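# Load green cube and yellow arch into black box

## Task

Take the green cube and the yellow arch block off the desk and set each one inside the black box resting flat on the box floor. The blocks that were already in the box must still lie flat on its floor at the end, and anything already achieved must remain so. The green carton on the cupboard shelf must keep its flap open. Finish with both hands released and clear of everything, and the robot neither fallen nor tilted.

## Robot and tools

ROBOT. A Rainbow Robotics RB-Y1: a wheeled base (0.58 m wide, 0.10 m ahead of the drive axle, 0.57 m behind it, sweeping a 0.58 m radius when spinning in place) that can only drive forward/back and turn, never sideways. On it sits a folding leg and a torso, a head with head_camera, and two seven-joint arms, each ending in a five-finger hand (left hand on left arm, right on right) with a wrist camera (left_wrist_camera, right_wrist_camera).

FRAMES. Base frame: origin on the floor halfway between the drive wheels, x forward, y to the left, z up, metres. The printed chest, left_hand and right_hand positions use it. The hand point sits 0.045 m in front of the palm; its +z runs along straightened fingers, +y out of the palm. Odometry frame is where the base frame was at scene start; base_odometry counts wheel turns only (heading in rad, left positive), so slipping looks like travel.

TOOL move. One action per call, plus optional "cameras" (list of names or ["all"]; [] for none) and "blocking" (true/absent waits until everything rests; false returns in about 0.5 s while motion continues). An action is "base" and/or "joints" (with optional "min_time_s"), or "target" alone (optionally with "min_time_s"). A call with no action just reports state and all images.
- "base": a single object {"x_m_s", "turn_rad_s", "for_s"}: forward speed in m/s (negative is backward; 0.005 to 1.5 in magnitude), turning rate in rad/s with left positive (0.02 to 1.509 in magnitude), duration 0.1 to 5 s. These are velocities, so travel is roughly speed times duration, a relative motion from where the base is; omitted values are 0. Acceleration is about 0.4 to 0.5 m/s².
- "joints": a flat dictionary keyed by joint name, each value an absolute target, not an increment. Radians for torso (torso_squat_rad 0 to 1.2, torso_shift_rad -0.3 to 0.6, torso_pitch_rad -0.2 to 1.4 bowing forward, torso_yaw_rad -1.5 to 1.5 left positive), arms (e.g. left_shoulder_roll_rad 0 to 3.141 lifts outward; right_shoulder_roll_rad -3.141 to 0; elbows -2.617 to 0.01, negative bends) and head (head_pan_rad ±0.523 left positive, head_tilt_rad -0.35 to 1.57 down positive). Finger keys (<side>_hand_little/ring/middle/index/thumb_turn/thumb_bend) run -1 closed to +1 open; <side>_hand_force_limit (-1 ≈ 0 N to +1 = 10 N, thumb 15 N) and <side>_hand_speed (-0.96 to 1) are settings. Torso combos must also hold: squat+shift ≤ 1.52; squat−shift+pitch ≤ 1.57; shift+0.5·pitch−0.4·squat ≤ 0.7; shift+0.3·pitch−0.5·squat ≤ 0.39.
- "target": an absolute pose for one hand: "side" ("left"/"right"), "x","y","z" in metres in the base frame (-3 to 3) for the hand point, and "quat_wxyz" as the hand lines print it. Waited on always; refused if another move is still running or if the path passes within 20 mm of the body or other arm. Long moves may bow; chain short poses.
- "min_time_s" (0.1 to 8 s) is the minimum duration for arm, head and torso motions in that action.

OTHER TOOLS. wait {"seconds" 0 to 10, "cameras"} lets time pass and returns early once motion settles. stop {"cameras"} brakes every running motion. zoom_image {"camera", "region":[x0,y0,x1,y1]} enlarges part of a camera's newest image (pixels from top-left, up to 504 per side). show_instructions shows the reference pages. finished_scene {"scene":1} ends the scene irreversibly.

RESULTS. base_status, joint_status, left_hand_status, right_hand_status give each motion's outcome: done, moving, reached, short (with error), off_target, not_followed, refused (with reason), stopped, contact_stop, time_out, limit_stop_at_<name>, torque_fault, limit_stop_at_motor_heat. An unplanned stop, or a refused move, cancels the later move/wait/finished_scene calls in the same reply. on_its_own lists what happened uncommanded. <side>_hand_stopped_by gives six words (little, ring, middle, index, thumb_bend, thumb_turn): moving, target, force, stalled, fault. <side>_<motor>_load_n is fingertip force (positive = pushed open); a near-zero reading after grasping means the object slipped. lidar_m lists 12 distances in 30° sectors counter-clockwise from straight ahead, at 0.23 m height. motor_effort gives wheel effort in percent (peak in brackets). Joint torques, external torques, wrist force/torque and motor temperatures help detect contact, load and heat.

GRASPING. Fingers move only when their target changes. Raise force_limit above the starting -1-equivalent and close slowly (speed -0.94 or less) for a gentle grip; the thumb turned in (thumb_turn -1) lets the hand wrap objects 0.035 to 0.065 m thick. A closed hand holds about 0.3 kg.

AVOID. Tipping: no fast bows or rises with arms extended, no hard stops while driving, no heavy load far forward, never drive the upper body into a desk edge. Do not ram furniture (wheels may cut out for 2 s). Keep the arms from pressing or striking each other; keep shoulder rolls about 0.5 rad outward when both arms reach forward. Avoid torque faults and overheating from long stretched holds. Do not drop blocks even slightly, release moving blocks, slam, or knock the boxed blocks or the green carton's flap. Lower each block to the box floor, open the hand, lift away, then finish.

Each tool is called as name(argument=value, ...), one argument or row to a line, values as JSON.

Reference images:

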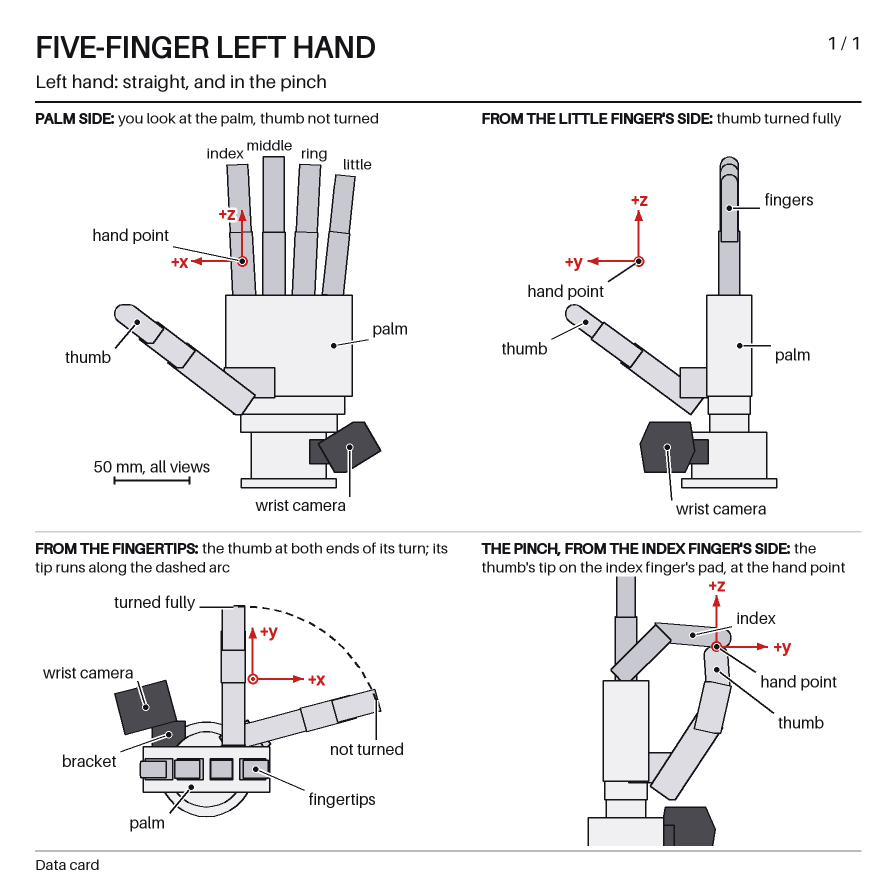

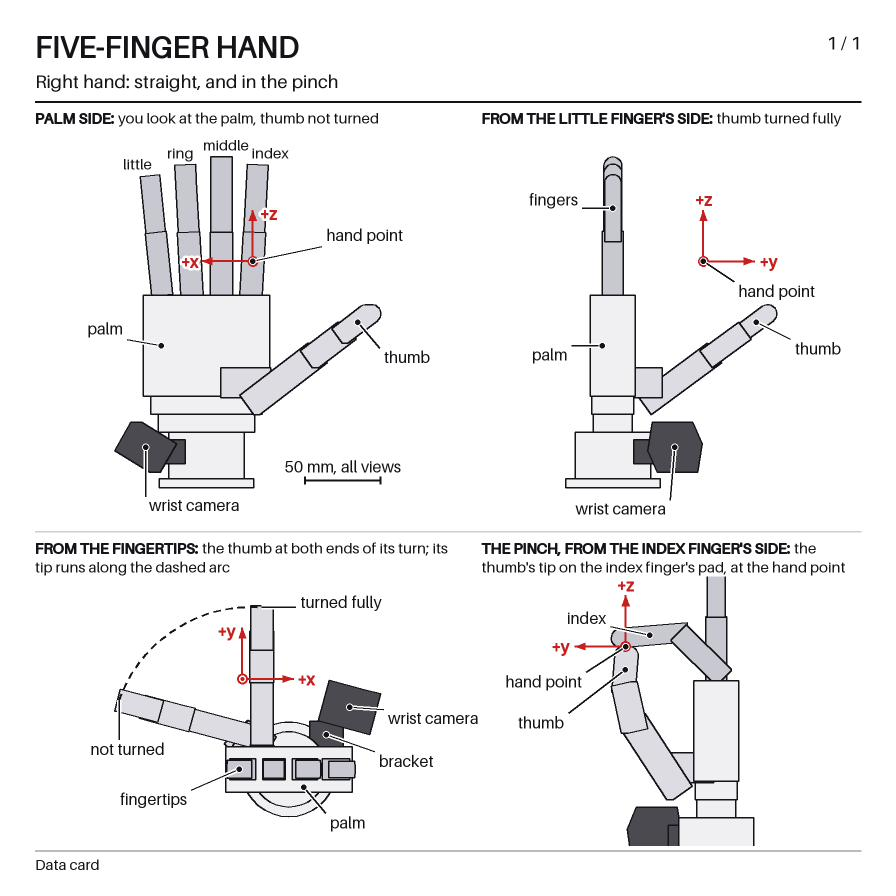

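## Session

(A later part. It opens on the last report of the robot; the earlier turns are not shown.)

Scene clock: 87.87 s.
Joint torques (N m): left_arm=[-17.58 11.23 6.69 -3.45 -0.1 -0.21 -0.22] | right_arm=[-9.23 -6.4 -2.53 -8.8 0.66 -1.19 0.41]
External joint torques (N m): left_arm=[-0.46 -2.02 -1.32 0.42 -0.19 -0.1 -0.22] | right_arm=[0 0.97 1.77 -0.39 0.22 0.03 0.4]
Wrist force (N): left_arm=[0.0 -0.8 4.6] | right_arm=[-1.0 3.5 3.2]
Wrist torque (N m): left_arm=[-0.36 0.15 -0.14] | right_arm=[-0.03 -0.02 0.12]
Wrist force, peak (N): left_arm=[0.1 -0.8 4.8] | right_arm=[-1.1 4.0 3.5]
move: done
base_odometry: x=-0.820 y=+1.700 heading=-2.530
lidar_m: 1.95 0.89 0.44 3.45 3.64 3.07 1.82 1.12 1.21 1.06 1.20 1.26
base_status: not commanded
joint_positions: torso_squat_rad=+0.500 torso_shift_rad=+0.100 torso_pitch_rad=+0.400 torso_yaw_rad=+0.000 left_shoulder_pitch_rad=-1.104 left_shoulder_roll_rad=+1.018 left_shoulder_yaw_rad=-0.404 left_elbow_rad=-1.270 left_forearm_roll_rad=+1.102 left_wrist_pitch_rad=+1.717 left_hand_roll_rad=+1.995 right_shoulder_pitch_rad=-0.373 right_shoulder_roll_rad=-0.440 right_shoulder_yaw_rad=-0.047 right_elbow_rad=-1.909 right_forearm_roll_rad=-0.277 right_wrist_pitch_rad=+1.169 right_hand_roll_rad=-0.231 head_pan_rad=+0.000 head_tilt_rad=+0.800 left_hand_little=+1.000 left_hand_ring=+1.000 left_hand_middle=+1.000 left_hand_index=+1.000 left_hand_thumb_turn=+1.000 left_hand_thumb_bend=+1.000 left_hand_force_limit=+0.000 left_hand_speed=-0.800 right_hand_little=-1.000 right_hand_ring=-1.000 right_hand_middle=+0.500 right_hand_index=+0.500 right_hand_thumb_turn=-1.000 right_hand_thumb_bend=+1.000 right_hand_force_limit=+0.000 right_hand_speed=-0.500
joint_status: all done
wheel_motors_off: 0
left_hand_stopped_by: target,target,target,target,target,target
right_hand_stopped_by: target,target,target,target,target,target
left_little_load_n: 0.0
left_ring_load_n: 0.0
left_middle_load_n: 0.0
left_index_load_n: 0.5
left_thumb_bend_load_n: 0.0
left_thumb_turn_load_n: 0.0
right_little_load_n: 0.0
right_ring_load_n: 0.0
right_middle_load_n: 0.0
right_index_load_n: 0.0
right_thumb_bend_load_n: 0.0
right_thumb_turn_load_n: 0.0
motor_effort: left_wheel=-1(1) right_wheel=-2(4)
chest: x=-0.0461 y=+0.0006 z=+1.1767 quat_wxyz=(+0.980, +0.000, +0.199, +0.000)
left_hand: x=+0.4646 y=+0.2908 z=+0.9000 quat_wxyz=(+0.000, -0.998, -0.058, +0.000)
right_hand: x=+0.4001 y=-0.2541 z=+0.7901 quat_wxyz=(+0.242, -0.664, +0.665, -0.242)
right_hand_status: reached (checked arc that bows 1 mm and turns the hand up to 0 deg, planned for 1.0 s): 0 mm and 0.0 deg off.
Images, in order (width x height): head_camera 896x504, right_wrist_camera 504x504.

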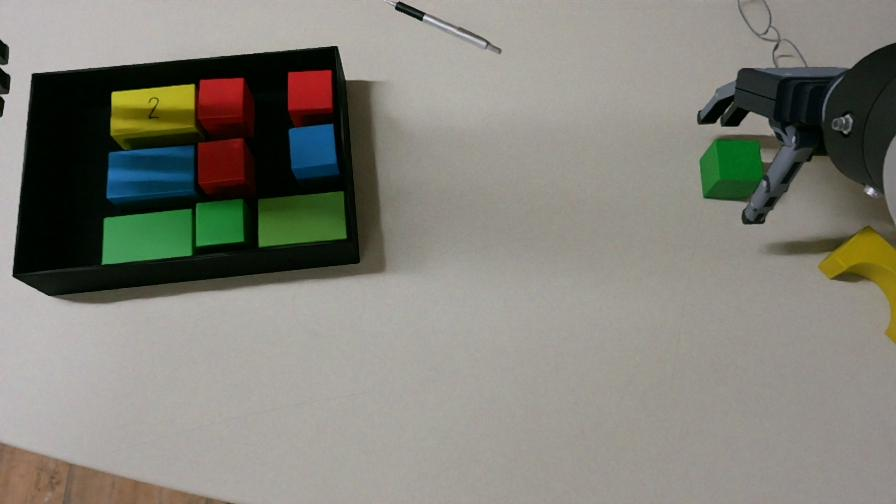

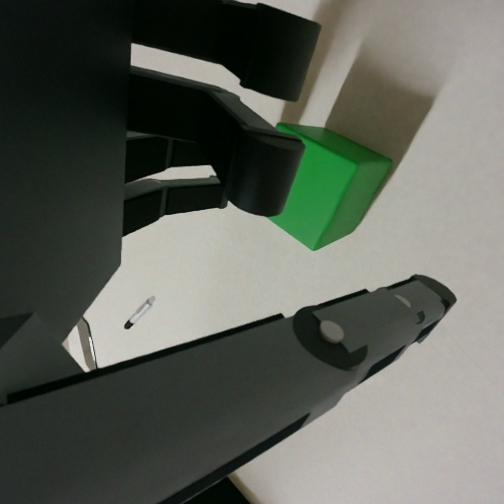

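zoom_image(
  camera="head_camera",
  region=[700, 180, 896, 300],
)

move(
  target={"side": "right", "x": 0.40, "y": -0.254, "z": 0.78, "quat_wxyz": [0.2419, -0.6646, 0.6646, -0.2419]},
  min_time_s=1,
  cameras=["head_camera", "right_wrist_camera"],
)

zoom_image(
  camera="head_camera",
  region=[700, 180, 896, 300],
)

Scaled by 2.571.

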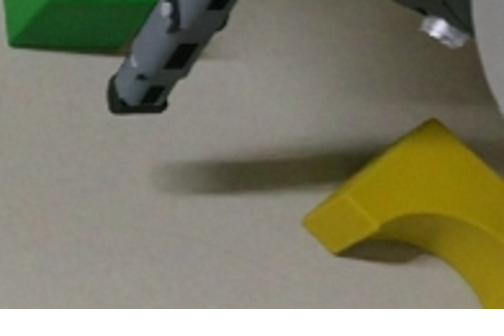

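Scene clock: 89.67 s.
Joint torques (N m): left_arm=[-17.59 11.25 6.65 -3.48 -0.1 -0.21 -0.2] | right_arm=[-8.86 -6.19 -2.74 -8.9 0.71 -1.18 0.32]
External joint torques (N m): left_arm=[-0.46 -2 -1.36 0.39 -0.19 -0.11 -0.2] | right_arm=[0.3 1.08 1.5 -0.42 0.28 0.05 0.32]
Wrist force (N): left_arm=[0.0 -0.9 4.6] | right_arm=[-0.8 3.6 3.1]
Wrist torque (N m): left_arm=[-0.38 0.16 -0.14] | right_arm=[0.00 -0.06 0.15]
Wrist force, peak (N): left_arm=[0.1 -1.0 4.7] | right_arm=[-0.9 4.0 4.0]
move: done
base_odometry: x=-0.820 y=+1.700 heading=-2.530
lidar_m: 1.95 0.89 0.45 3.45 3.64 3.07 1.84 1.11 1.21 1.05 1.20 1.26
base_status: not commanded
joint_positions: torso_squat_rad=+0.500 torso_shift_rad=+0.100 torso_pitch_rad=+0.400 torso_yaw_rad=+0.000 left_shoulder_pitch_rad=-1.104 left_shoulder_roll_rad=+1.018 left_shoulder_yaw_rad=-0.404 left_elbow_rad=-1.270 left_forearm_roll_rad=+1.102 left_wrist_pitch_rad=+1.717 left_hand_roll_rad=+1.995 right_shoulder_pitch_rad=-0.367 right_shoulder_roll_rad=-0.431 right_shoulder_yaw_rad=-0.040 right_elbow_rad=-1.882 right_forearm_roll_rad=-0.269 right_wrist_pitch_rad=+1.136 right_hand_roll_rad=-0.226 head_pan_rad=+0.000 head_tilt_rad=+0.800 left_hand_little=+1.000 left_hand_ring=+1.000 left_hand_middle=+1.000 left_hand_index=+1.000 left_hand_thumb_turn=+1.000 left_hand_thumb_bend=+1.000 left_hand_force_limit=+0.000 left_hand_speed=-0.800 right_hand_little=-1.000 right_hand_ring=-1.000 right_hand_middle=+0.500 right_hand_index=+0.500 right_hand_thumb_turn=-1.000 right_hand_thumb_bend=+1.000 right_hand_force_limit=+0.000 right_hand_speed=-0.500
joint_status: all done
wheel_motors_off: 0
left_hand_stopped_by: target,target,target,target,target,target
right_hand_stopped_by: target,target,target,target,target,target
left_little_load_n: 0.0
left_ring_load_n: 0.0
left_middle_load_n: 0.0
left_index_load_n: 0.0
left_thumb_bend_load_n: 0.0
left_thumb_turn_load_n: 0.0
right_little_load_n: 0.0
right_ring_load_n: 0.0
right_middle_load_n: 0.0
right_index_load_n: -0.5
right_thumb_bend_load_n: 0.0
right_thumb_turn_load_n: 0.0
motor_effort: left_wheel=-1(1) right_wheel=-2(3)
chest: x=-0.0461 y=+0.0006 z=+1.1767 quat_wxyz=(+0.980, +0.000, +0.199, +0.000)
left_hand: x=+0.4646 y=+0.2908 z=+0.9000 quat_wxyz=(+0.000, -0.998, -0.058, +0.000)
right_hand: x=+0.3996 y=-0.2541 z=+0.7805 quat_wxyz=(+0.242, -0.664, +0.665, -0.242)
right_hand_status: reached (checked arc that bows 0 mm and turns the hand up to 0 deg, planned for 1.0 s): 1 mm and 0.0 deg off.
Images, in order (width x height): head_camera 896x504, right_wrist_camera 504x504.

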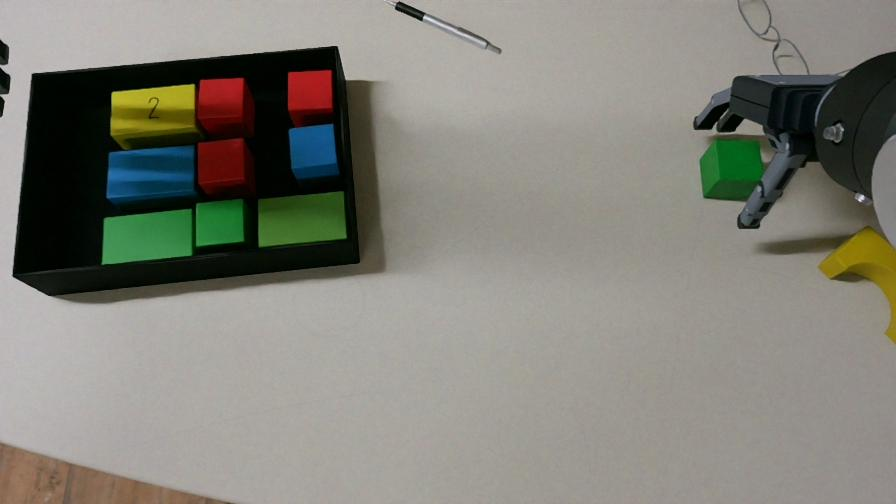

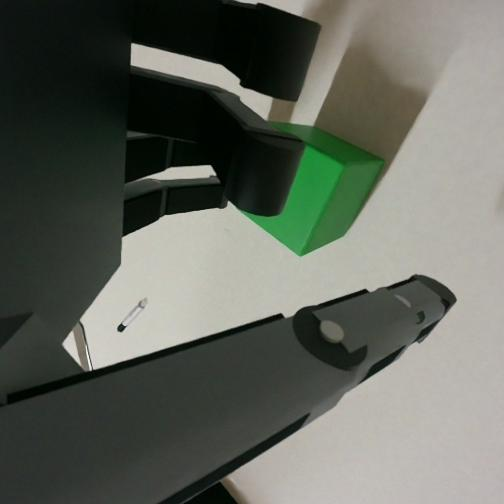

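Scaled by 2.571.

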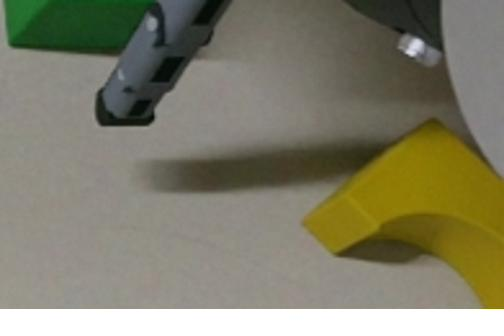

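move(
  target={"side": "right", "x": 0.41, "y": -0.254, "z": 0.768, "quat_wxyz": [0.2419, -0.6646, 0.6646, -0.2419]},
  min_time_s=1,
  cameras=["head_camera", "right_wrist_camera"],
)

zoom_image(
  camera="head_camera",
  region=[670, 60, 820, 260],
)

Scene clock: 92.90 s.
Joint torques (N m): left_arm=[-17.62 11.3 6.6 -3.41 -0.12 -0.21 -0.2] | right_arm=[-11.45 -6.69 -2.61 -8.63 0.64 -1.1 0.51]
External joint torques (N m): left_arm=[-0.49 -1.94 -1.41 0.46 -0.21 -0.11 -0.2] | right_arm=[-1.74 0.65 1.55 -0.09 0.22 0.12 0.5]
Wrist force (N): left_arm=[0.1 -0.7 4.5] | right_arm=[-1.0 3.4 3.5]
Wrist torque (N m): left_arm=[-0.33 0.16 -0.14] | right_arm=[-0.06 -0.03 0.13]
Wrist force, peak (N): left_arm=[0.3 -0.6 4.8] | right_arm=[-1.1 4.3 3.6]
move: done
base_odometry: x=-0.820 y=+1.700 heading=-2.530
lidar_m: 1.95 0.89 0.44 3.45 3.64 3.07 1.84 1.12 1.21 1.06 1.19 1.26
base_status: not commanded
joint_positions: torso_squat_rad=+0.500 torso_shift_rad=+0.100 torso_pitch_rad=+0.400 torso_yaw_rad=+0.000 left_shoulder_pitch_rad=-1.104 left_shoulder_roll_rad=+1.018 left_shoulder_yaw_rad=-0.404 left_elbow_rad=-1.270 left_forearm_roll_rad=+1.102 left_wrist_pitch_rad=+1.717 left_hand_roll_rad=+1.995 right_shoulder_pitch_rad=-0.398 right_shoulder_roll_rad=-0.423 right_shoulder_yaw_rad=-0.032 right_elbow_rad=-1.801 right_forearm_roll_rad=-0.264 right_wrist_pitch_rad=+1.087 right_hand_roll_rad=-0.214 head_pan_rad=+0.000 head_tilt_rad=+0.800 left_hand_little=+1.000 left_hand_ring=+1.000 left_hand_middle=+1.000 left_hand_index=+1.000 left_hand_thumb_turn=+1.000 left_hand_thumb_bend=+1.000 left_hand_force_limit=+0.000 left_hand_speed=-0.800 right_hand_little=-1.000 right_hand_ring=-1.000 right_hand_middle=+0.500 right_hand_index=+0.500 right_hand_thumb_turn=-1.000 right_hand_thumb_bend=+1.000 right_hand_force_limit=+0.000 right_hand_speed=-0.500
joint_status: all done
wheel_motors_off: 0
left_hand_stopped_by: target,target,target,target,target,target
right_hand_stopped_by: target,target,target,target,target,target
left_little_load_n: 0.0
left_ring_load_n: 0.0
left_middle_load_n: 0.0
left_index_load_n: 0.0
left_thumb_bend_load_n: 0.0
left_thumb_turn_load_n: 0.0
right_little_load_n: 0.0
right_ring_load_n: 0.0
right_middle_load_n: 0.0
right_index_load_n: 0.0
right_thumb_bend_load_n: 0.0
right_thumb_turn_load_n: 0.0
motor_effort: left_wheel=-1(1) right_wheel=-2(3)
chest: x=-0.0461 y=+0.0006 z=+1.1767 quat_wxyz=(+0.980, +0.000, +0.199, +0.000)
left_hand: x=+0.4646 y=+0.2908 z=+0.9000 quat_wxyz=(+0.000, -0.998, -0.058, +0.000)
right_hand: x=+0.4099 y=-0.2542 z=+0.7680 quat_wxyz=(+0.242, -0.664, +0.665, -0.242)
right_hand_status: reached (checked arc that bows 3 mm and turns the hand up to 0 deg, planned for 1.0 s): 0 mm and 0.0 deg off.
Images, in order (width x height): head_camera 896x504, right_wrist_camera 504x504.

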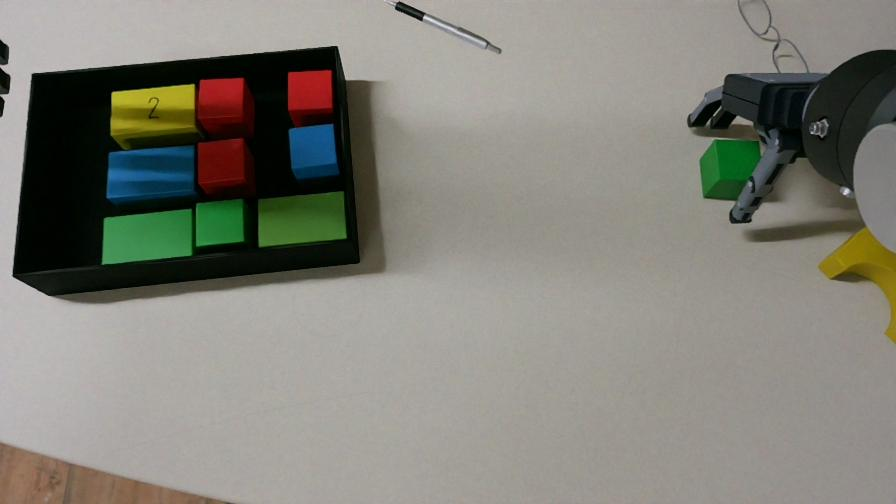

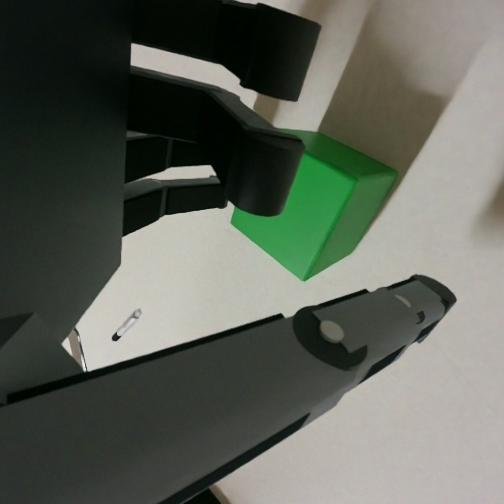

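Scaled by 2.520.

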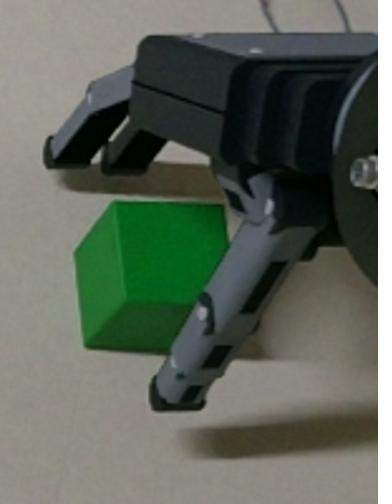

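move(
  target={"side": "right", "x": 0.41, "y": -0.265, "z": 0.767, "quat_wxyz": [0.2419, -0.6646, 0.6646, -0.2419]},
  min_time_s=1,
)

move(
  joints={"right_hand_index": 0.22, "right_hand_middle": 0.22, "right_hand_thumb_bend": 0.75, "right_hand_speed": -0.9, "right_hand_force_limit": -0.6},
  cameras=["head_camera", "right_wrist_camera"],
)

zoom_image(
  camera="head_camera",
  region=[670, 60, 820, 260],
)

Scene clock: 95.07 s.
Joint torques (N m): left_arm=[-17.49 11.33 6.83 -3.48 -0.05 -0.26 -0.27] | right_arm=[-9.03 -8.1 -6.74 -8.59 0.35 -1.4 0.36]
External joint torques (N m): left_arm=[-0.36 -1.92 -1.18 0.4 -0.14 -0.15 -0.27] | right_arm=[0.58 -0.28 -2.38 -0.11 -0.04 -0.17 0.35]
Wrist force (N): left_arm=[0.0 -0.9 4.6] | right_arm=[-1.1 3.1 3.1]
Wrist torque (N m): left_arm=[-0.36 0.17 -0.14] | right_arm=[-0.07 0.01 0.12]
Wrist force, peak (N): left_arm=[0.1 -0.8 4.9] | right_arm=[-1.0 3.8 3.6]
move: done
base_odometry: x=-0.820 y=+1.700 heading=-2.530
lidar_m: 1.95 0.89 0.44 3.45 3.64 3.07 1.83 1.12 1.21 1.06 1.20 1.26
base_status: not commanded
joint_positions: torso_squat_rad=+0.500 torso_shift_rad=+0.100 torso_pitch_rad=+0.400 torso_yaw_rad=+0.000 left_shoulder_pitch_rad=-1.104 left_shoulder_roll_rad=+1.018 left_shoulder_yaw_rad=-0.404 left_elbow_rad=-1.270 left_forearm_roll_rad=+1.102 left_wrist_pitch_rad=+1.717 left_hand_roll_rad=+1.995 right_shoulder_pitch_rad=-0.392 right_shoulder_roll_rad=-0.442 right_shoulder_yaw_rad=-0.047 right_elbow_rad=-1.788 right_forearm_roll_rad=-0.294 right_wrist_pitch_rad=+1.072 right_hand_roll_rad=-0.198 head_pan_rad=+0.000 head_tilt_rad=+0.800 left_hand_little=+1.000 left_hand_ring=+1.000 left_hand_middle=+1.000 left_hand_index=+1.000 left_hand_thumb_turn=+1.000 left_hand_thumb_bend=+1.000 left_hand_force_limit=+0.000 left_hand_speed=-0.800 right_hand_little=-1.000 right_hand_ring=-1.000 right_hand_middle=+0.500 right_hand_index=+0.500 right_hand_thumb_turn=-1.000 right_hand_thumb_bend=+1.000 right_hand_force_limit=+0.000 right_hand_speed=-0.500
joint_status: all done
wheel_motors_off: 0
left_hand_stopped_by: target,target,target,target,target,target
right_hand_stopped_by: target,target,target,target,target,target
left_little_load_n: 0.0
left_ring_load_n: 0.0
left_middle_load_n: 0.0
left_index_load_n: 0.0
left_thumb_bend_load_n: 0.0
left_thumb_turn_load_n: 0.0
right_little_load_n: 0.0
right_ring_load_n: 0.5
right_middle_load_n: 0.0
right_index_load_n: 0.0
right_thumb_bend_load_n: 0.0
right_thumb_turn_load_n: 0.0
motor_effort: left_wheel=-1(1) right_wheel=-4(4)
chest: x=-0.0461 y=+0.0006 z=+1.1767 quat_wxyz=(+0.980, +0.000, +0.199, +0.000)
left_hand: x=+0.4646 y=+0.2908 z=+0.9000 quat_wxyz=(+0.000, -0.998, -0.058, +0.000)
right_hand: x=+0.4100 y=-0.2646 z=+0.7672 quat_wxyz=(+0.242, -0.664, +0.665, -0.242)
right_hand_status: reached (checked arc that bows 0 mm and turns the hand up to 0 deg, planned for 1.0 s): 0 mm and 0.0 deg off.
pictures: none

Scene clock: 97.30 s.
Joint torques (N m): left_arm=[-17.51 11.25 6.81 -3.61 0.01 -0.17 -0.14] | right_arm=[-9.25 -8.46 -6.36 -8.44 -0.01 -1.36 0.48]
External joint torques (N m): left_arm=[-0.39 -2 -1.2 0.26 -0.08 -0.07 -0.14] | right_arm=[0.35 -0.64 -2 0.03 -0.41 -0.13 0.48]
Wrist force (N): left_arm=[0.1 -0.8 4.6] | right_arm=[-0.8 3.2 3.1]
Wrist torque (N m): left_arm=[-0.35 0.16 -0.14] | right_arm=[-0.05 -0.03 0.14]
Wrist force, peak (N): left_arm=[0.1 -0.5 4.8] | right_arm=[-0.9 3.7 3.7]
move: done
base_odometry: x=-0.820 y=+1.700 heading=-2.530
lidar_m: 1.95 0.89 0.44 3.45 3.64 3.08 1.83 1.12 1.20 1.06 1.20 1.25
base_status: not commanded
joint_positions: torso_squat_rad=+0.500 torso_shift_rad=+0.100 torso_pitch_rad=+0.400 torso_yaw_rad=+0.000 left_shoulder_pitch_rad=-1.104 left_shoulder_roll_rad=+1.018 left_shoulder_yaw_rad=-0.404 left_elbow_rad=-1.270 left_forearm_roll_rad=+1.102 left_wrist_pitch_rad=+1.717 left_hand_roll_rad=+1.995 right_shoulder_pitch_rad=-0.392 right_shoulder_roll_rad=-0.442 right_shoulder_yaw_rad=-0.047 right_elbow_rad=-1.788 right_forearm_roll_rad=-0.294 right_wrist_pitch_rad=+1.072 right_hand_roll_rad=-0.198 head_pan_rad=+0.000 head_tilt_rad=+0.800 left_hand_little=+1.000 left_hand_ring=+1.000 left_hand_middle=+1.000 left_hand_index=+1.000 left_hand_thumb_turn=+1.000 left_hand_thumb_bend=+1.000 left_hand_force_limit=+0.000 left_hand_speed=-0.800 right_hand_little=-1.000 right_hand_ring=-1.000 right_hand_middle=+0.220 right_hand_index=+0.220 right_hand_thumb_turn=-1.000 right_hand_thumb_bend=+0.750 right_hand_force_limit=-0.600 right_hand_speed=-0.900
joint_status: all done
wheel_motors_off: 0
left_hand_stopped_by: target,target,target,target,target,target
right_hand_stopped_by: target,target,target,target,target,target
left_little_load_n: 0.0
left_ring_load_n: 0.0
left_middle_load_n: 0.0
left_index_load_n: 0.0
left_thumb_bend_load_n: -0.5
left_thumb_turn_load_n: 0.0
right_little_load_n: 0.0
right_ring_load_n: 0.0
right_middle_load_n: 0.0
right_index_load_n: 0.0
right_thumb_bend_load_n: 0.0
right_thumb_turn_load_n: 0.0
motor_effort: left_wheel=-1(1) right_wheel=-3(3)
chest: x=-0.0461 y=+0.0006 z=+1.1767 quat_wxyz=(+0.980, +0.000, +0.199, +0.000)
left_hand: x=+0.4646 y=+0.2908 z=+0.9000 quat_wxyz=(+0.000, -0.998, -0.058, +0.000)
right_hand: x=+0.4100 y=-0.2646 z=+0.7672 quat_wxyz=(+0.242, -0.664, +0.665, -0.242)
Images, in order (width x height): head_camera 896x504, right_wrist_camera 504x504.

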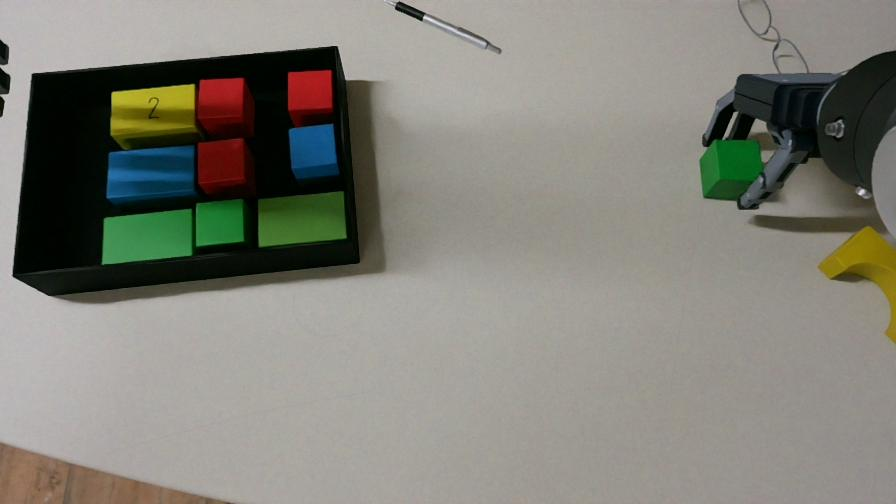

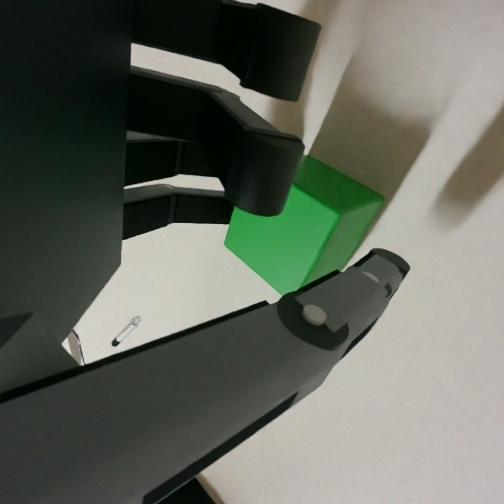

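Scaled by 2.520.

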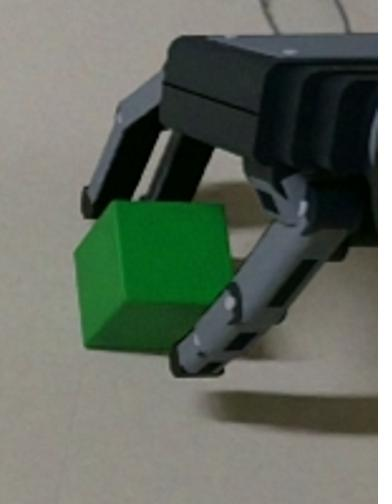

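move(
  joints={"right_hand_index": -0.2, "right_hand_middle": -0.2, "right_hand_thumb_bend": 0.2, "right_hand_speed": -0.94, "right_hand_force_limit": -0.5},
  cameras=["head_camera", "right_wrist_camera"],
)

zoom_image(
  camera="head_camera",
  region=[670, 60, 820, 260],
)

Scene clock: 100.23 s.
Joint torques (N m): left_arm=[-17.66 11.17 6.43 -3.44 -0.05 -0.1 -0.27] | right_arm=[-9.13 -8.17 -6.43 -8.69 -0.1 -1.24 0.56]
External joint torques (N m): left_arm=[-0.53 -2.08 -1.58 0.43 -0.14 0 -0.27] | right_arm=[0.47 -0.35 -2.07 -0.21 -0.5 -0.01 0.56]
Wrist force (N): left_arm=[0.0 -0.8 4.5] | right_arm=[-1.4 3.3 3.0]
Wrist torque (N m): left_arm=[-0.35 0.17 -0.14] | right_arm=[0.01 0.04 0.09]
Wrist force, peak (N): left_arm=[0.1 -0.9 4.8] | right_arm=[-1.0 4.1 3.9]
move: off_target
base_odometry: x=-0.820 y=+1.700 heading=-2.530
lidar_m: 1.96 0.89 0.43 3.46 3.64 3.07 1.83 1.12 1.21 1.06 1.20 1.25
base_status: not commanded
joint_positions: torso_squat_rad=+0.500 torso_shift_rad=+0.100 torso_pitch_rad=+0.400 torso_yaw_rad=+0.000 left_shoulder_pitch_rad=-1.104 left_shoulder_roll_rad=+1.018 left_shoulder_yaw_rad=-0.404 left_elbow_rad=-1.270 left_forearm_roll_rad=+1.102 left_wrist_pitch_rad=+1.717 left_hand_roll_rad=+1.995 right_shoulder_pitch_rad=-0.392 right_shoulder_roll_rad=-0.442 right_shoulder_yaw_rad=-0.047 right_elbow_rad=-1.788 right_forearm_roll_rad=-0.294 right_wrist_pitch_rad=+1.072 right_hand_roll_rad=-0.198 head_pan_rad=+0.000 head_tilt_rad=+0.800 left_hand_little=+1.000 left_hand_ring=+1.000 left_hand_middle=+1.000 left_hand_index=+1.000 left_hand_thumb_turn=+1.000 left_hand_thumb_bend=+1.000 left_hand_force_limit=+0.000 left_hand_speed=-0.800 right_hand_little=-1.000 right_hand_ring=-1.000 right_hand_middle=+0.041 right_hand_index=-0.005 right_hand_thumb_turn=-1.000 right_hand_thumb_bend=+0.656 right_hand_force_limit=-0.500 right_hand_speed=-0.940
joint_status: right_hand_middle off_target (ended at +0.041, target -0.200); right_hand_index off_target (ended at -0.005, target -0.200); right_hand_thumb_bend off_target (ended at +0.656, target +0.200); the others done
wheel_motors_off: 0
left_hand_stopped_by: target,target,target,target,target,target
right_hand_stopped_by: target,target,force,force,force,target
left_little_load_n: 0.0
left_ring_load_n: 0.0
left_middle_load_n: 0.0
left_index_load_n: 0.0
left_thumb_bend_load_n: 0.0
left_thumb_turn_load_n: 0.0
right_little_load_n: 0.0
right_ring_load_n: 0.0
right_middle_load_n: 0.5
right_index_load_n: 2.5
right_thumb_bend_load_n: 4.0
right_thumb_turn_load_n: -1.5
motor_effort: left_wheel=-1(1) right_wheel=-2(4)
chest: x=-0.0461 y=+0.0006 z=+1.1767 quat_wxyz=(+0.980, +0.000, +0.199, +0.000)
left_hand: x=+0.4646 y=+0.2908 z=+0.9000 quat_wxyz=(+0.000, -0.998, -0.058, +0.000)
right_hand: x=+0.4100 y=-0.2646 z=+0.7672 quat_wxyz=(+0.242, -0.664, +0.665, -0.242)
Images, in order (width x height): head_camera 896x504, right_wrist_camera 504x504.

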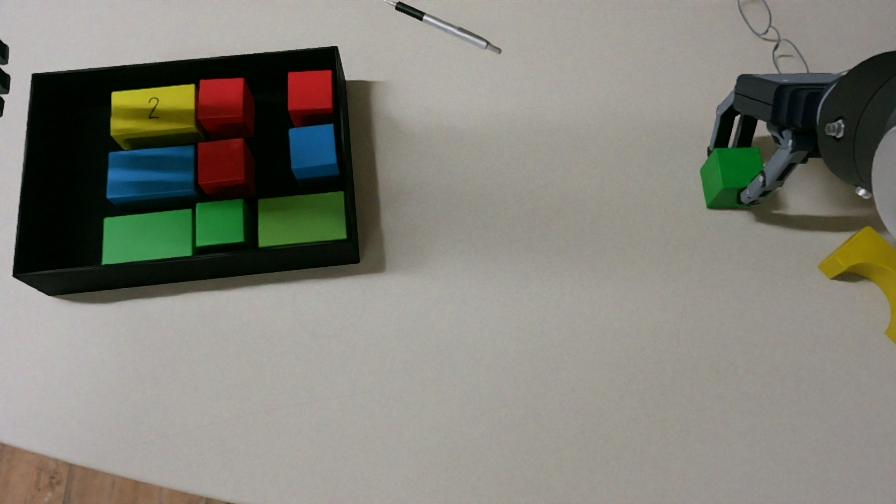

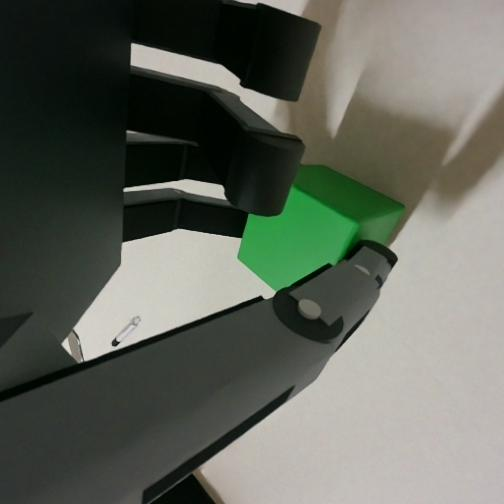

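Scaled by 2.520.

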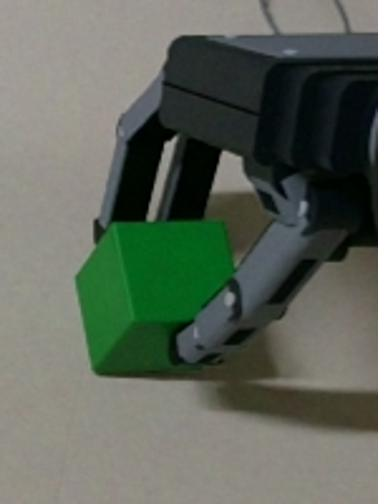

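move(
  joints={"right_hand_index": -0.3, "right_hand_middle": -0.3, "right_hand_thumb_bend": 0.1, "right_hand_speed": -0.94, "right_hand_force_limit": -0.2},
)

move(
  target={"side": "right", "x": 0.41, "y": -0.265, "z": 0.80, "quat_wxyz": [0.2419, -0.6646, 0.6646, -0.2419]},
  min_time_s=1.5,
  cameras=["head_camera", "right_wrist_camera"],
)

zoom_image(
  camera="head_camera",
  region=[670, 60, 820, 260],
)

Scene clock: 101.57 s.
Joint torques (N m): left_arm=[-17.73 11.12 6.51 -3.48 -0.06 -0.08 -0.24] | right_arm=[-8.68 -9.04 -6.27 -8.58 0.21 -1.28 0.45]
External joint torques (N m): left_arm=[-0.6 -2.13 -1.5 0.4 -0.15 0.02 -0.24] | right_arm=[0.93 -1.22 -1.91 -0.1 -0.19 -0.05 0.45]
Wrist force (N): left_arm=[0.1 -0.7 4.4] | right_arm=[-1.0 3.8 3.4]
Wrist torque (N m): left_arm=[-0.33 0.16 -0.14] | right_arm=[0.00 0.01 0.13]
Wrist force, peak (N): left_arm=[0.0 -0.8 4.9] | right_arm=[-1.3 4.2 3.6]
move: off_target
base_odometry: x=-0.820 y=+1.700 heading=-2.530
lidar_m: 1.95 0.88 0.44 3.45 3.64 3.07 1.84 1.12 1.20 1.06 1.20 1.26
base_status: not commanded
joint_positions: torso_squat_rad=+0.500 torso_shift_rad=+0.100 torso_pitch_rad=+0.400 torso_yaw_rad=+0.000 left_shoulder_pitch_rad=-1.104 left_shoulder_roll_rad=+1.018 left_shoulder_yaw_rad=-0.404 left_elbow_rad=-1.270 left_forearm_roll_rad=+1.102 left_wrist_pitch_rad=+1.717 left_hand_roll_rad=+1.995 right_shoulder_pitch_rad=-0.392 right_shoulder_roll_rad=-0.442 right_shoulder_yaw_rad=-0.047 right_elbow_rad=-1.788 right_forearm_roll_rad=-0.294 right_wrist_pitch_rad=+1.072 right_hand_roll_rad=-0.198 head_pan_rad=+0.000 head_tilt_rad=+0.800 left_hand_little=+1.000 left_hand_ring=+1.000 left_hand_middle=+1.000 left_hand_index=+1.000 left_hand_thumb_turn=+1.000 left_hand_thumb_bend=+1.000 left_hand_force_limit=+0.000 left_hand_speed=-0.800 right_hand_little=-1.000 right_hand_ring=-1.000 right_hand_middle=+0.014 right_hand_index=-0.026 right_hand_thumb_turn=-1.000 right_hand_thumb_bend=+0.654 right_hand_force_limit=-0.200 right_hand_speed=-0.940
joint_status: right_hand_middle off_target (ended at +0.014, target -0.300); right_hand_index off_target (ended at -0.026, target -0.300); right_hand_thumb_bend off_target (ended at +0.654, target +0.100); the others done
wheel_motors_off: 0
left_hand_stopped_by: target,target,target,target,target,target
right_hand_stopped_by: target,target,force,force,force,target
left_little_load_n: 0.0
left_ring_load_n: 0.0
left_middle_load_n: 0.0
left_index_load_n: 0.0
left_thumb_bend_load_n: 0.0
left_thumb_turn_load_n: 0.0
right_little_load_n: 0.0
right_ring_load_n: 0.0
right_middle_load_n: 4.0
right_index_load_n: 4.0
right_thumb_bend_load_n: 9.0
right_thumb_turn_load_n: -1.0
motor_effort: left_wheel=-1(1) right_wheel=-2(3)
chest: x=-0.0461 y=+0.0006 z=+1.1767 quat_wxyz=(+0.980, +0.000, +0.199, +0.000)
left_hand: x=+0.4646 y=+0.2908 z=+0.9000 quat_wxyz=(+0.000, -0.998, -0.058, +0.000)
right_hand: x=+0.4100 y=-0.2646 z=+0.7672 quat_wxyz=(+0.242, -0.664, +0.665, -0.242)
pictures: none

Scene clock: 103.40 s.
Joint torques (N m): left_arm=[-17.59 11.21 6.35 -3.46 -0.05 -0.16 -0.2] | right_arm=[-11.69 -8.69 -6.88 -10.07 0.19 -0.96 -0.27]
External joint torques (N m): left_arm=[-0.46 -2.03 -1.66 0.41 -0.13 -0.05 -0.2] | right_arm=[-1.94 -0.55 -2.27 -1.81 -0.23 0.27 -0.27]
Wrist force (N): left_arm=[0.2 -0.7 4.6] | right_arm=[-0.9 3.7 3.8]
Wrist torque (N m): left_arm=[-0.34 0.14 -0.12] | right_arm=[-0.05 -0.05 0.01]
Wrist force, peak (N): left_arm=[0.1 -1.0 4.9] | right_arm=[-1.3 4.1 3.8]
move: done
base_odometry: x=-0.820 y=+1.700 heading=-2.530
lidar_m: 1.95 0.89 0.44 3.45 3.64 3.07 1.83 1.12 1.21 1.06 1.20 1.25
base_status: not commanded
joint_positions: torso_squat_rad=+0.500 torso_shift_rad=+0.100 torso_pitch_rad=+0.400 torso_yaw_rad=+0.000 left_shoulder_pitch_rad=-1.104 left_shoulder_roll_rad=+1.018 left_shoulder_yaw_rad=-0.404 left_elbow_rad=-1.270 left_forearm_roll_rad=+1.102 left_wrist_pitch_rad=+1.717 left_hand_roll_rad=+1.995 right_shoulder_pitch_rad=-0.406 right_shoulder_roll_rad=-0.473 right_shoulder_yaw_rad=-0.069 right_elbow_rad=-1.885 right_forearm_roll_rad=-0.321 right_wrist_pitch_rad=+1.185 right_hand_roll_rad=-0.219 head_pan_rad=+0.000 head_tilt_rad=+0.800 left_hand_little=+1.000 left_hand_ring=+1.000 left_hand_middle=+1.000 left_hand_index=+1.000 left_hand_thumb_turn=+1.000 left_hand_thumb_bend=+1.000 left_hand_force_limit=+0.000 left_hand_speed=-0.800 right_hand_little=-1.000 right_hand_ring=-1.000 right_hand_middle=+0.014 right_hand_index=-0.026 right_hand_thumb_turn=-1.000 right_hand_thumb_bend=+0.654 right_hand_force_limit=-0.200 right_hand_speed=-0.940
joint_status: all done
wheel_motors_off: 0
left_hand_stopped_by: target,target,target,target,target,target
right_hand_stopped_by: target,target,force,force,force,target
left_little_load_n: 0.0
left_ring_load_n: 0.0
left_middle_load_n: 0.0
left_index_load_n: 0.0
left_thumb_bend_load_n: 0.0
left_thumb_turn_load_n: 0.0
right_little_load_n: 0.0
right_ring_load_n: 0.0
right_middle_load_n: 4.0
right_index_load_n: 3.5
right_thumb_bend_load_n: 9.0
right_thumb_turn_load_n: -1.0
motor_effort: left_wheel=-1(1) right_wheel=-1(3)
chest: x=-0.0461 y=+0.0006 z=+1.1767 quat_wxyz=(+0.980, +0.000, +0.199, +0.000)
left_hand: x=+0.4646 y=+0.2908 z=+0.9000 quat_wxyz=(+0.000, -0.998, -0.058, +0.000)
right_hand: x=+0.4097 y=-0.2648 z=+0.7995 quat_wxyz=(+0.242, -0.665, +0.664, -0.242)
right_hand_status: reached (checked arc that bows 2 mm and turns the hand up to 0 deg, planned for 1.5 s): 1 mm and 0.1 deg off.
Images, in order (width x height): head_camera 896x504, right_wrist_camera 504x504.

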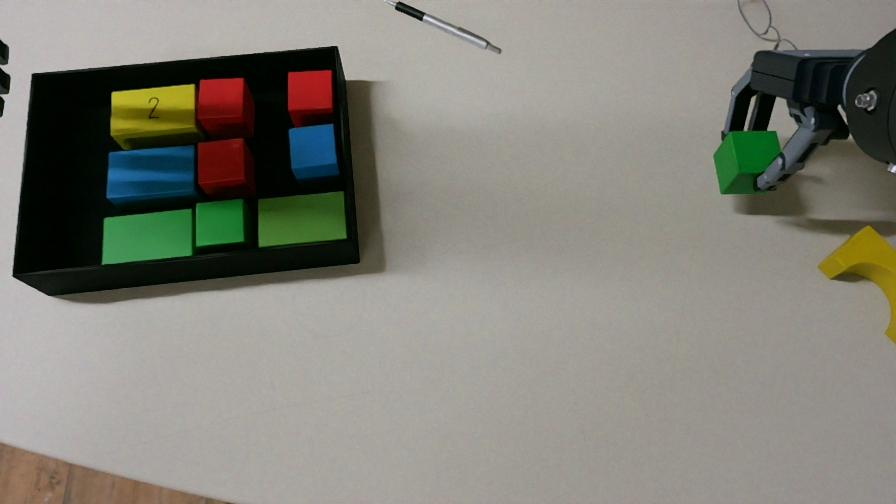

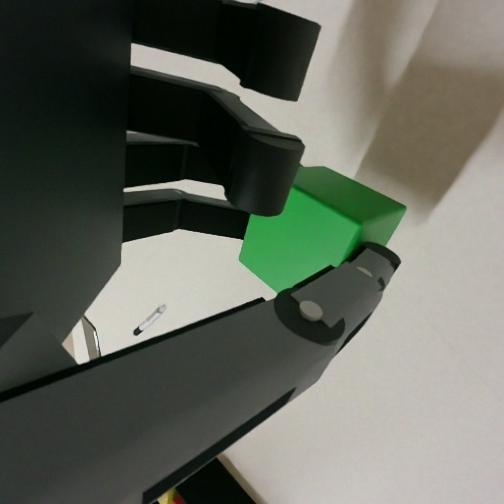

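Scaled by 2.520.

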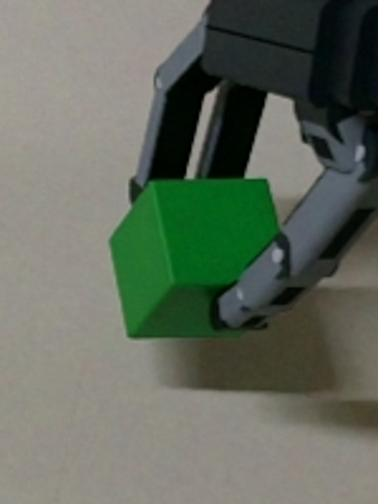

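move(
  target={"side": "right", "x": 0.41, "y": -0.265, "z": 0.767, "quat_wxyz": [0.2419, -0.6646, 0.6646, -0.2419]},
  min_time_s=1.5,
)

move(
  joints={"right_hand_index": 0.2, "right_hand_middle": 0.2, "right_hand_thumb_bend": 0.75, "right_hand_speed": -0.9},
  cameras=["head_camera"],
)

zoom_image(
  camera="head_camera",
  region=[670, 60, 820, 260],
)

Scene clock: 109.20 s.
Joint torques (N m): left_arm=[-17.69 11.24 6.64 -3.57 -0.1 -0.14 -0.27] | right_arm=[-8.91 -6.73 -2.72 -8.78 0.78 -1.34 0.57]
External joint torques (N m): left_arm=[-0.56 -2 -1.37 0.3 -0.19 -0.03 -0.27] | right_arm=[0.69 1.11 1.65 -0.31 0.39 -0.11 0.56]
Wrist force (N): left_arm=[0.1 -0.6 4.5] | right_arm=[-0.8 3.9 3.6]
Wrist torque (N m): left_arm=[-0.32 0.14 -0.15] | right_arm=[0.01 -0.04 0.14]
Wrist force, peak (N): left_arm=[0.1 -0.8 4.8] | right_arm=[-0.9 4.2 3.9]
move: done
base_odometry: x=-0.820 y=+1.700 heading=-2.530
lidar_m: 1.95 0.89 0.44 3.45 3.64 3.07 1.83 1.12 1.22 1.06 1.20 1.25
base_status: not commanded
joint_positions: torso_squat_rad=+0.500 torso_shift_rad=+0.100 torso_pitch_rad=+0.400 torso_yaw_rad=+0.000 left_shoulder_pitch_rad=-1.104 left_shoulder_roll_rad=+1.018 left_shoulder_yaw_rad=-0.404 left_elbow_rad=-1.270 left_forearm_roll_rad=+1.102 left_wrist_pitch_rad=+1.717 left_hand_roll_rad=+1.995 right_shoulder_pitch_rad=-0.392 right_shoulder_roll_rad=-0.443 right_shoulder_yaw_rad=-0.049 right_elbow_rad=-1.788 right_forearm_roll_rad=-0.296 right_wrist_pitch_rad=+1.072 right_hand_roll_rad=-0.196 head_pan_rad=+0.000 head_tilt_rad=+0.800 left_hand_little=+1.000 left_hand_ring=+1.000 left_hand_middle=+1.000 left_hand_index=+1.000 left_hand_thumb_turn=+1.000 left_hand_thumb_bend=+1.000 left_hand_force_limit=+0.000 left_hand_speed=-0.800 right_hand_little=-1.000 right_hand_ring=-1.000 right_hand_middle=+0.014 right_hand_index=-0.026 right_hand_thumb_turn=-1.000 right_hand_thumb_bend=+0.654 right_hand_force_limit=-0.200 right_hand_speed=-0.940
joint_status: all done
wheel_motors_off: 0
left_hand_stopped_by: target,target,target,target,target,target
right_hand_stopped_by: target,target,force,force,force,target
left_little_load_n: 0.0
left_ring_load_n: 0.0
left_middle_load_n: 0.0
left_index_load_n: 0.0
left_thumb_bend_load_n: -0.5
left_thumb_turn_load_n: 0.0
right_little_load_n: 0.0
right_ring_load_n: 0.0
right_middle_load_n: 4.0
right_index_load_n: 4.0
right_thumb_bend_load_n: 9.0
right_thumb_turn_load_n: -1.0
motor_effort: left_wheel=-1(1) right_wheel=-2(3)
chest: x=-0.0461 y=+0.0006 z=+1.1767 quat_wxyz=(+0.980, +0.000, +0.199, +0.000)
left_hand: x=+0.4646 y=+0.2908 z=+0.9000 quat_wxyz=(+0.000, -0.998, -0.058, +0.000)
right_hand: x=+0.4099 y=-0.2651 z=+0.7673 quat_wxyz=(+0.242, -0.664, +0.665, -0.242)
right_hand_status: reached (checked arc that bows 2 mm and turns the hand up to 0 deg, planned for 1.5 s): 0 mm and 0.0 deg off.
pictures: none

Scene clock: 110.50 s.
Joint torques (N m): left_arm=[-17.6 10.98 6.73 -3.48 -0.1 -0.13 -0.25] | right_arm=[-9.4 -7.04 -3.23 -8.69 0.65 -1.15 0.35]
External joint torques (N m): left_arm=[-0.48 -2.27 -1.27 0.39 -0.19 -0.03 -0.25] | right_arm=[0.2 0.8 1.14 -0.22 0.25 0.08 0.35]
Wrist force (N): left_arm=[0.2 -0.7 4.7] | right_arm=[-1.1 3.5 3.2]
Wrist torque (N m): left_arm=[-0.34 0.14 -0.12] | right_arm=[-0.02 0.01 0.14]
Wrist force, peak (N): left_arm=[0.1 -0.8 4.9] | right_arm=[-1.1 3.9 3.8]
move: done
base_odometry: x=-0.820 y=+1.700 heading=-2.530
lidar_m: 1.95 0.88 0.44 3.45 3.64 3.07 1.83 1.12 1.21 1.06 1.20 1.26
base_status: not commanded
joint_positions: torso_squat_rad=+0.500 torso_shift_rad=+0.100 torso_pitch_rad=+0.400 torso_yaw_rad=+0.000 left_shoulder_pitch_rad=-1.104 left_shoulder_roll_rad=+1.018 left_shoulder_yaw_rad=-0.404 left_elbow_rad=-1.270 left_forearm_roll_rad=+1.102 left_wrist_pitch_rad=+1.717 left_hand_roll_rad=+1.995 right_shoulder_pitch_rad=-0.392 right_shoulder_roll_rad=-0.443 right_shoulder_yaw_rad=-0.049 right_elbow_rad=-1.788 right_forearm_roll_rad=-0.296 right_wrist_pitch_rad=+1.072 right_hand_roll_rad=-0.196 head_pan_rad=+0.000 head_tilt_rad=+0.800 left_hand_little=+1.000 left_hand_ring=+1.000 left_hand_middle=+1.000 left_hand_index=+1.000 left_hand_thumb_turn=+1.000 left_hand_thumb_bend=+1.000 left_hand_force_limit=+0.000 left_hand_speed=-0.800 right_hand_little=-1.000 right_hand_ring=-1.000 right_hand_middle=+0.200 right_hand_index=+0.200 right_hand_thumb_turn=-1.000 right_hand_thumb_bend=+0.750 right_hand_force_limit=-0.200 right_hand_speed=-0.900
joint_status: all done
wheel_motors_off: 0
left_hand_stopped_by: target,target,target,target,target,target
right_hand_stopped_by: target,target,target,target,target,target
left_little_load_n: 0.0
left_ring_load_n: 0.0
left_middle_load_n: 0.0
left_index_load_n: 0.0
left_thumb_bend_load_n: 0.0
left_thumb_turn_load_n: 0.0
right_little_load_n: 0.0
right_ring_load_n: 0.0
right_middle_load_n: 0.0
right_index_load_n: 0.0
right_thumb_bend_load_n: 0.0
right_thumb_turn_load_n: 0.0
motor_effort: left_wheel=-1(1) right_wheel=-2(3)
chest: x=-0.0461 y=+0.0006 z=+1.1767 quat_wxyz=(+0.980, +0.000, +0.199, +0.000)
left_hand: x=+0.4646 y=+0.2908 z=+0.9000 quat_wxyz=(+0.000, -0.998, -0.058, +0.000)
right_hand: x=+0.4099 y=-0.2651 z=+0.7673 quat_wxyz=(+0.242, -0.664, +0.665, -0.242)
Images, in order (width x height): head_camera 896x504.

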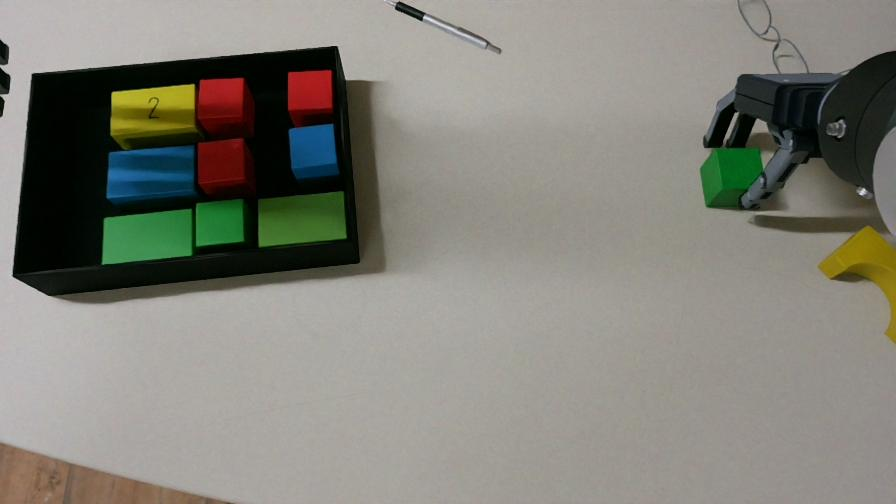

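Scaled by 2.520.

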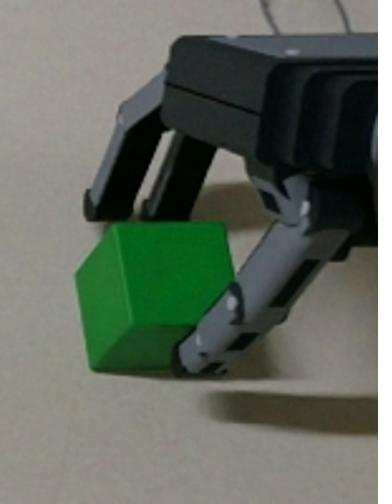

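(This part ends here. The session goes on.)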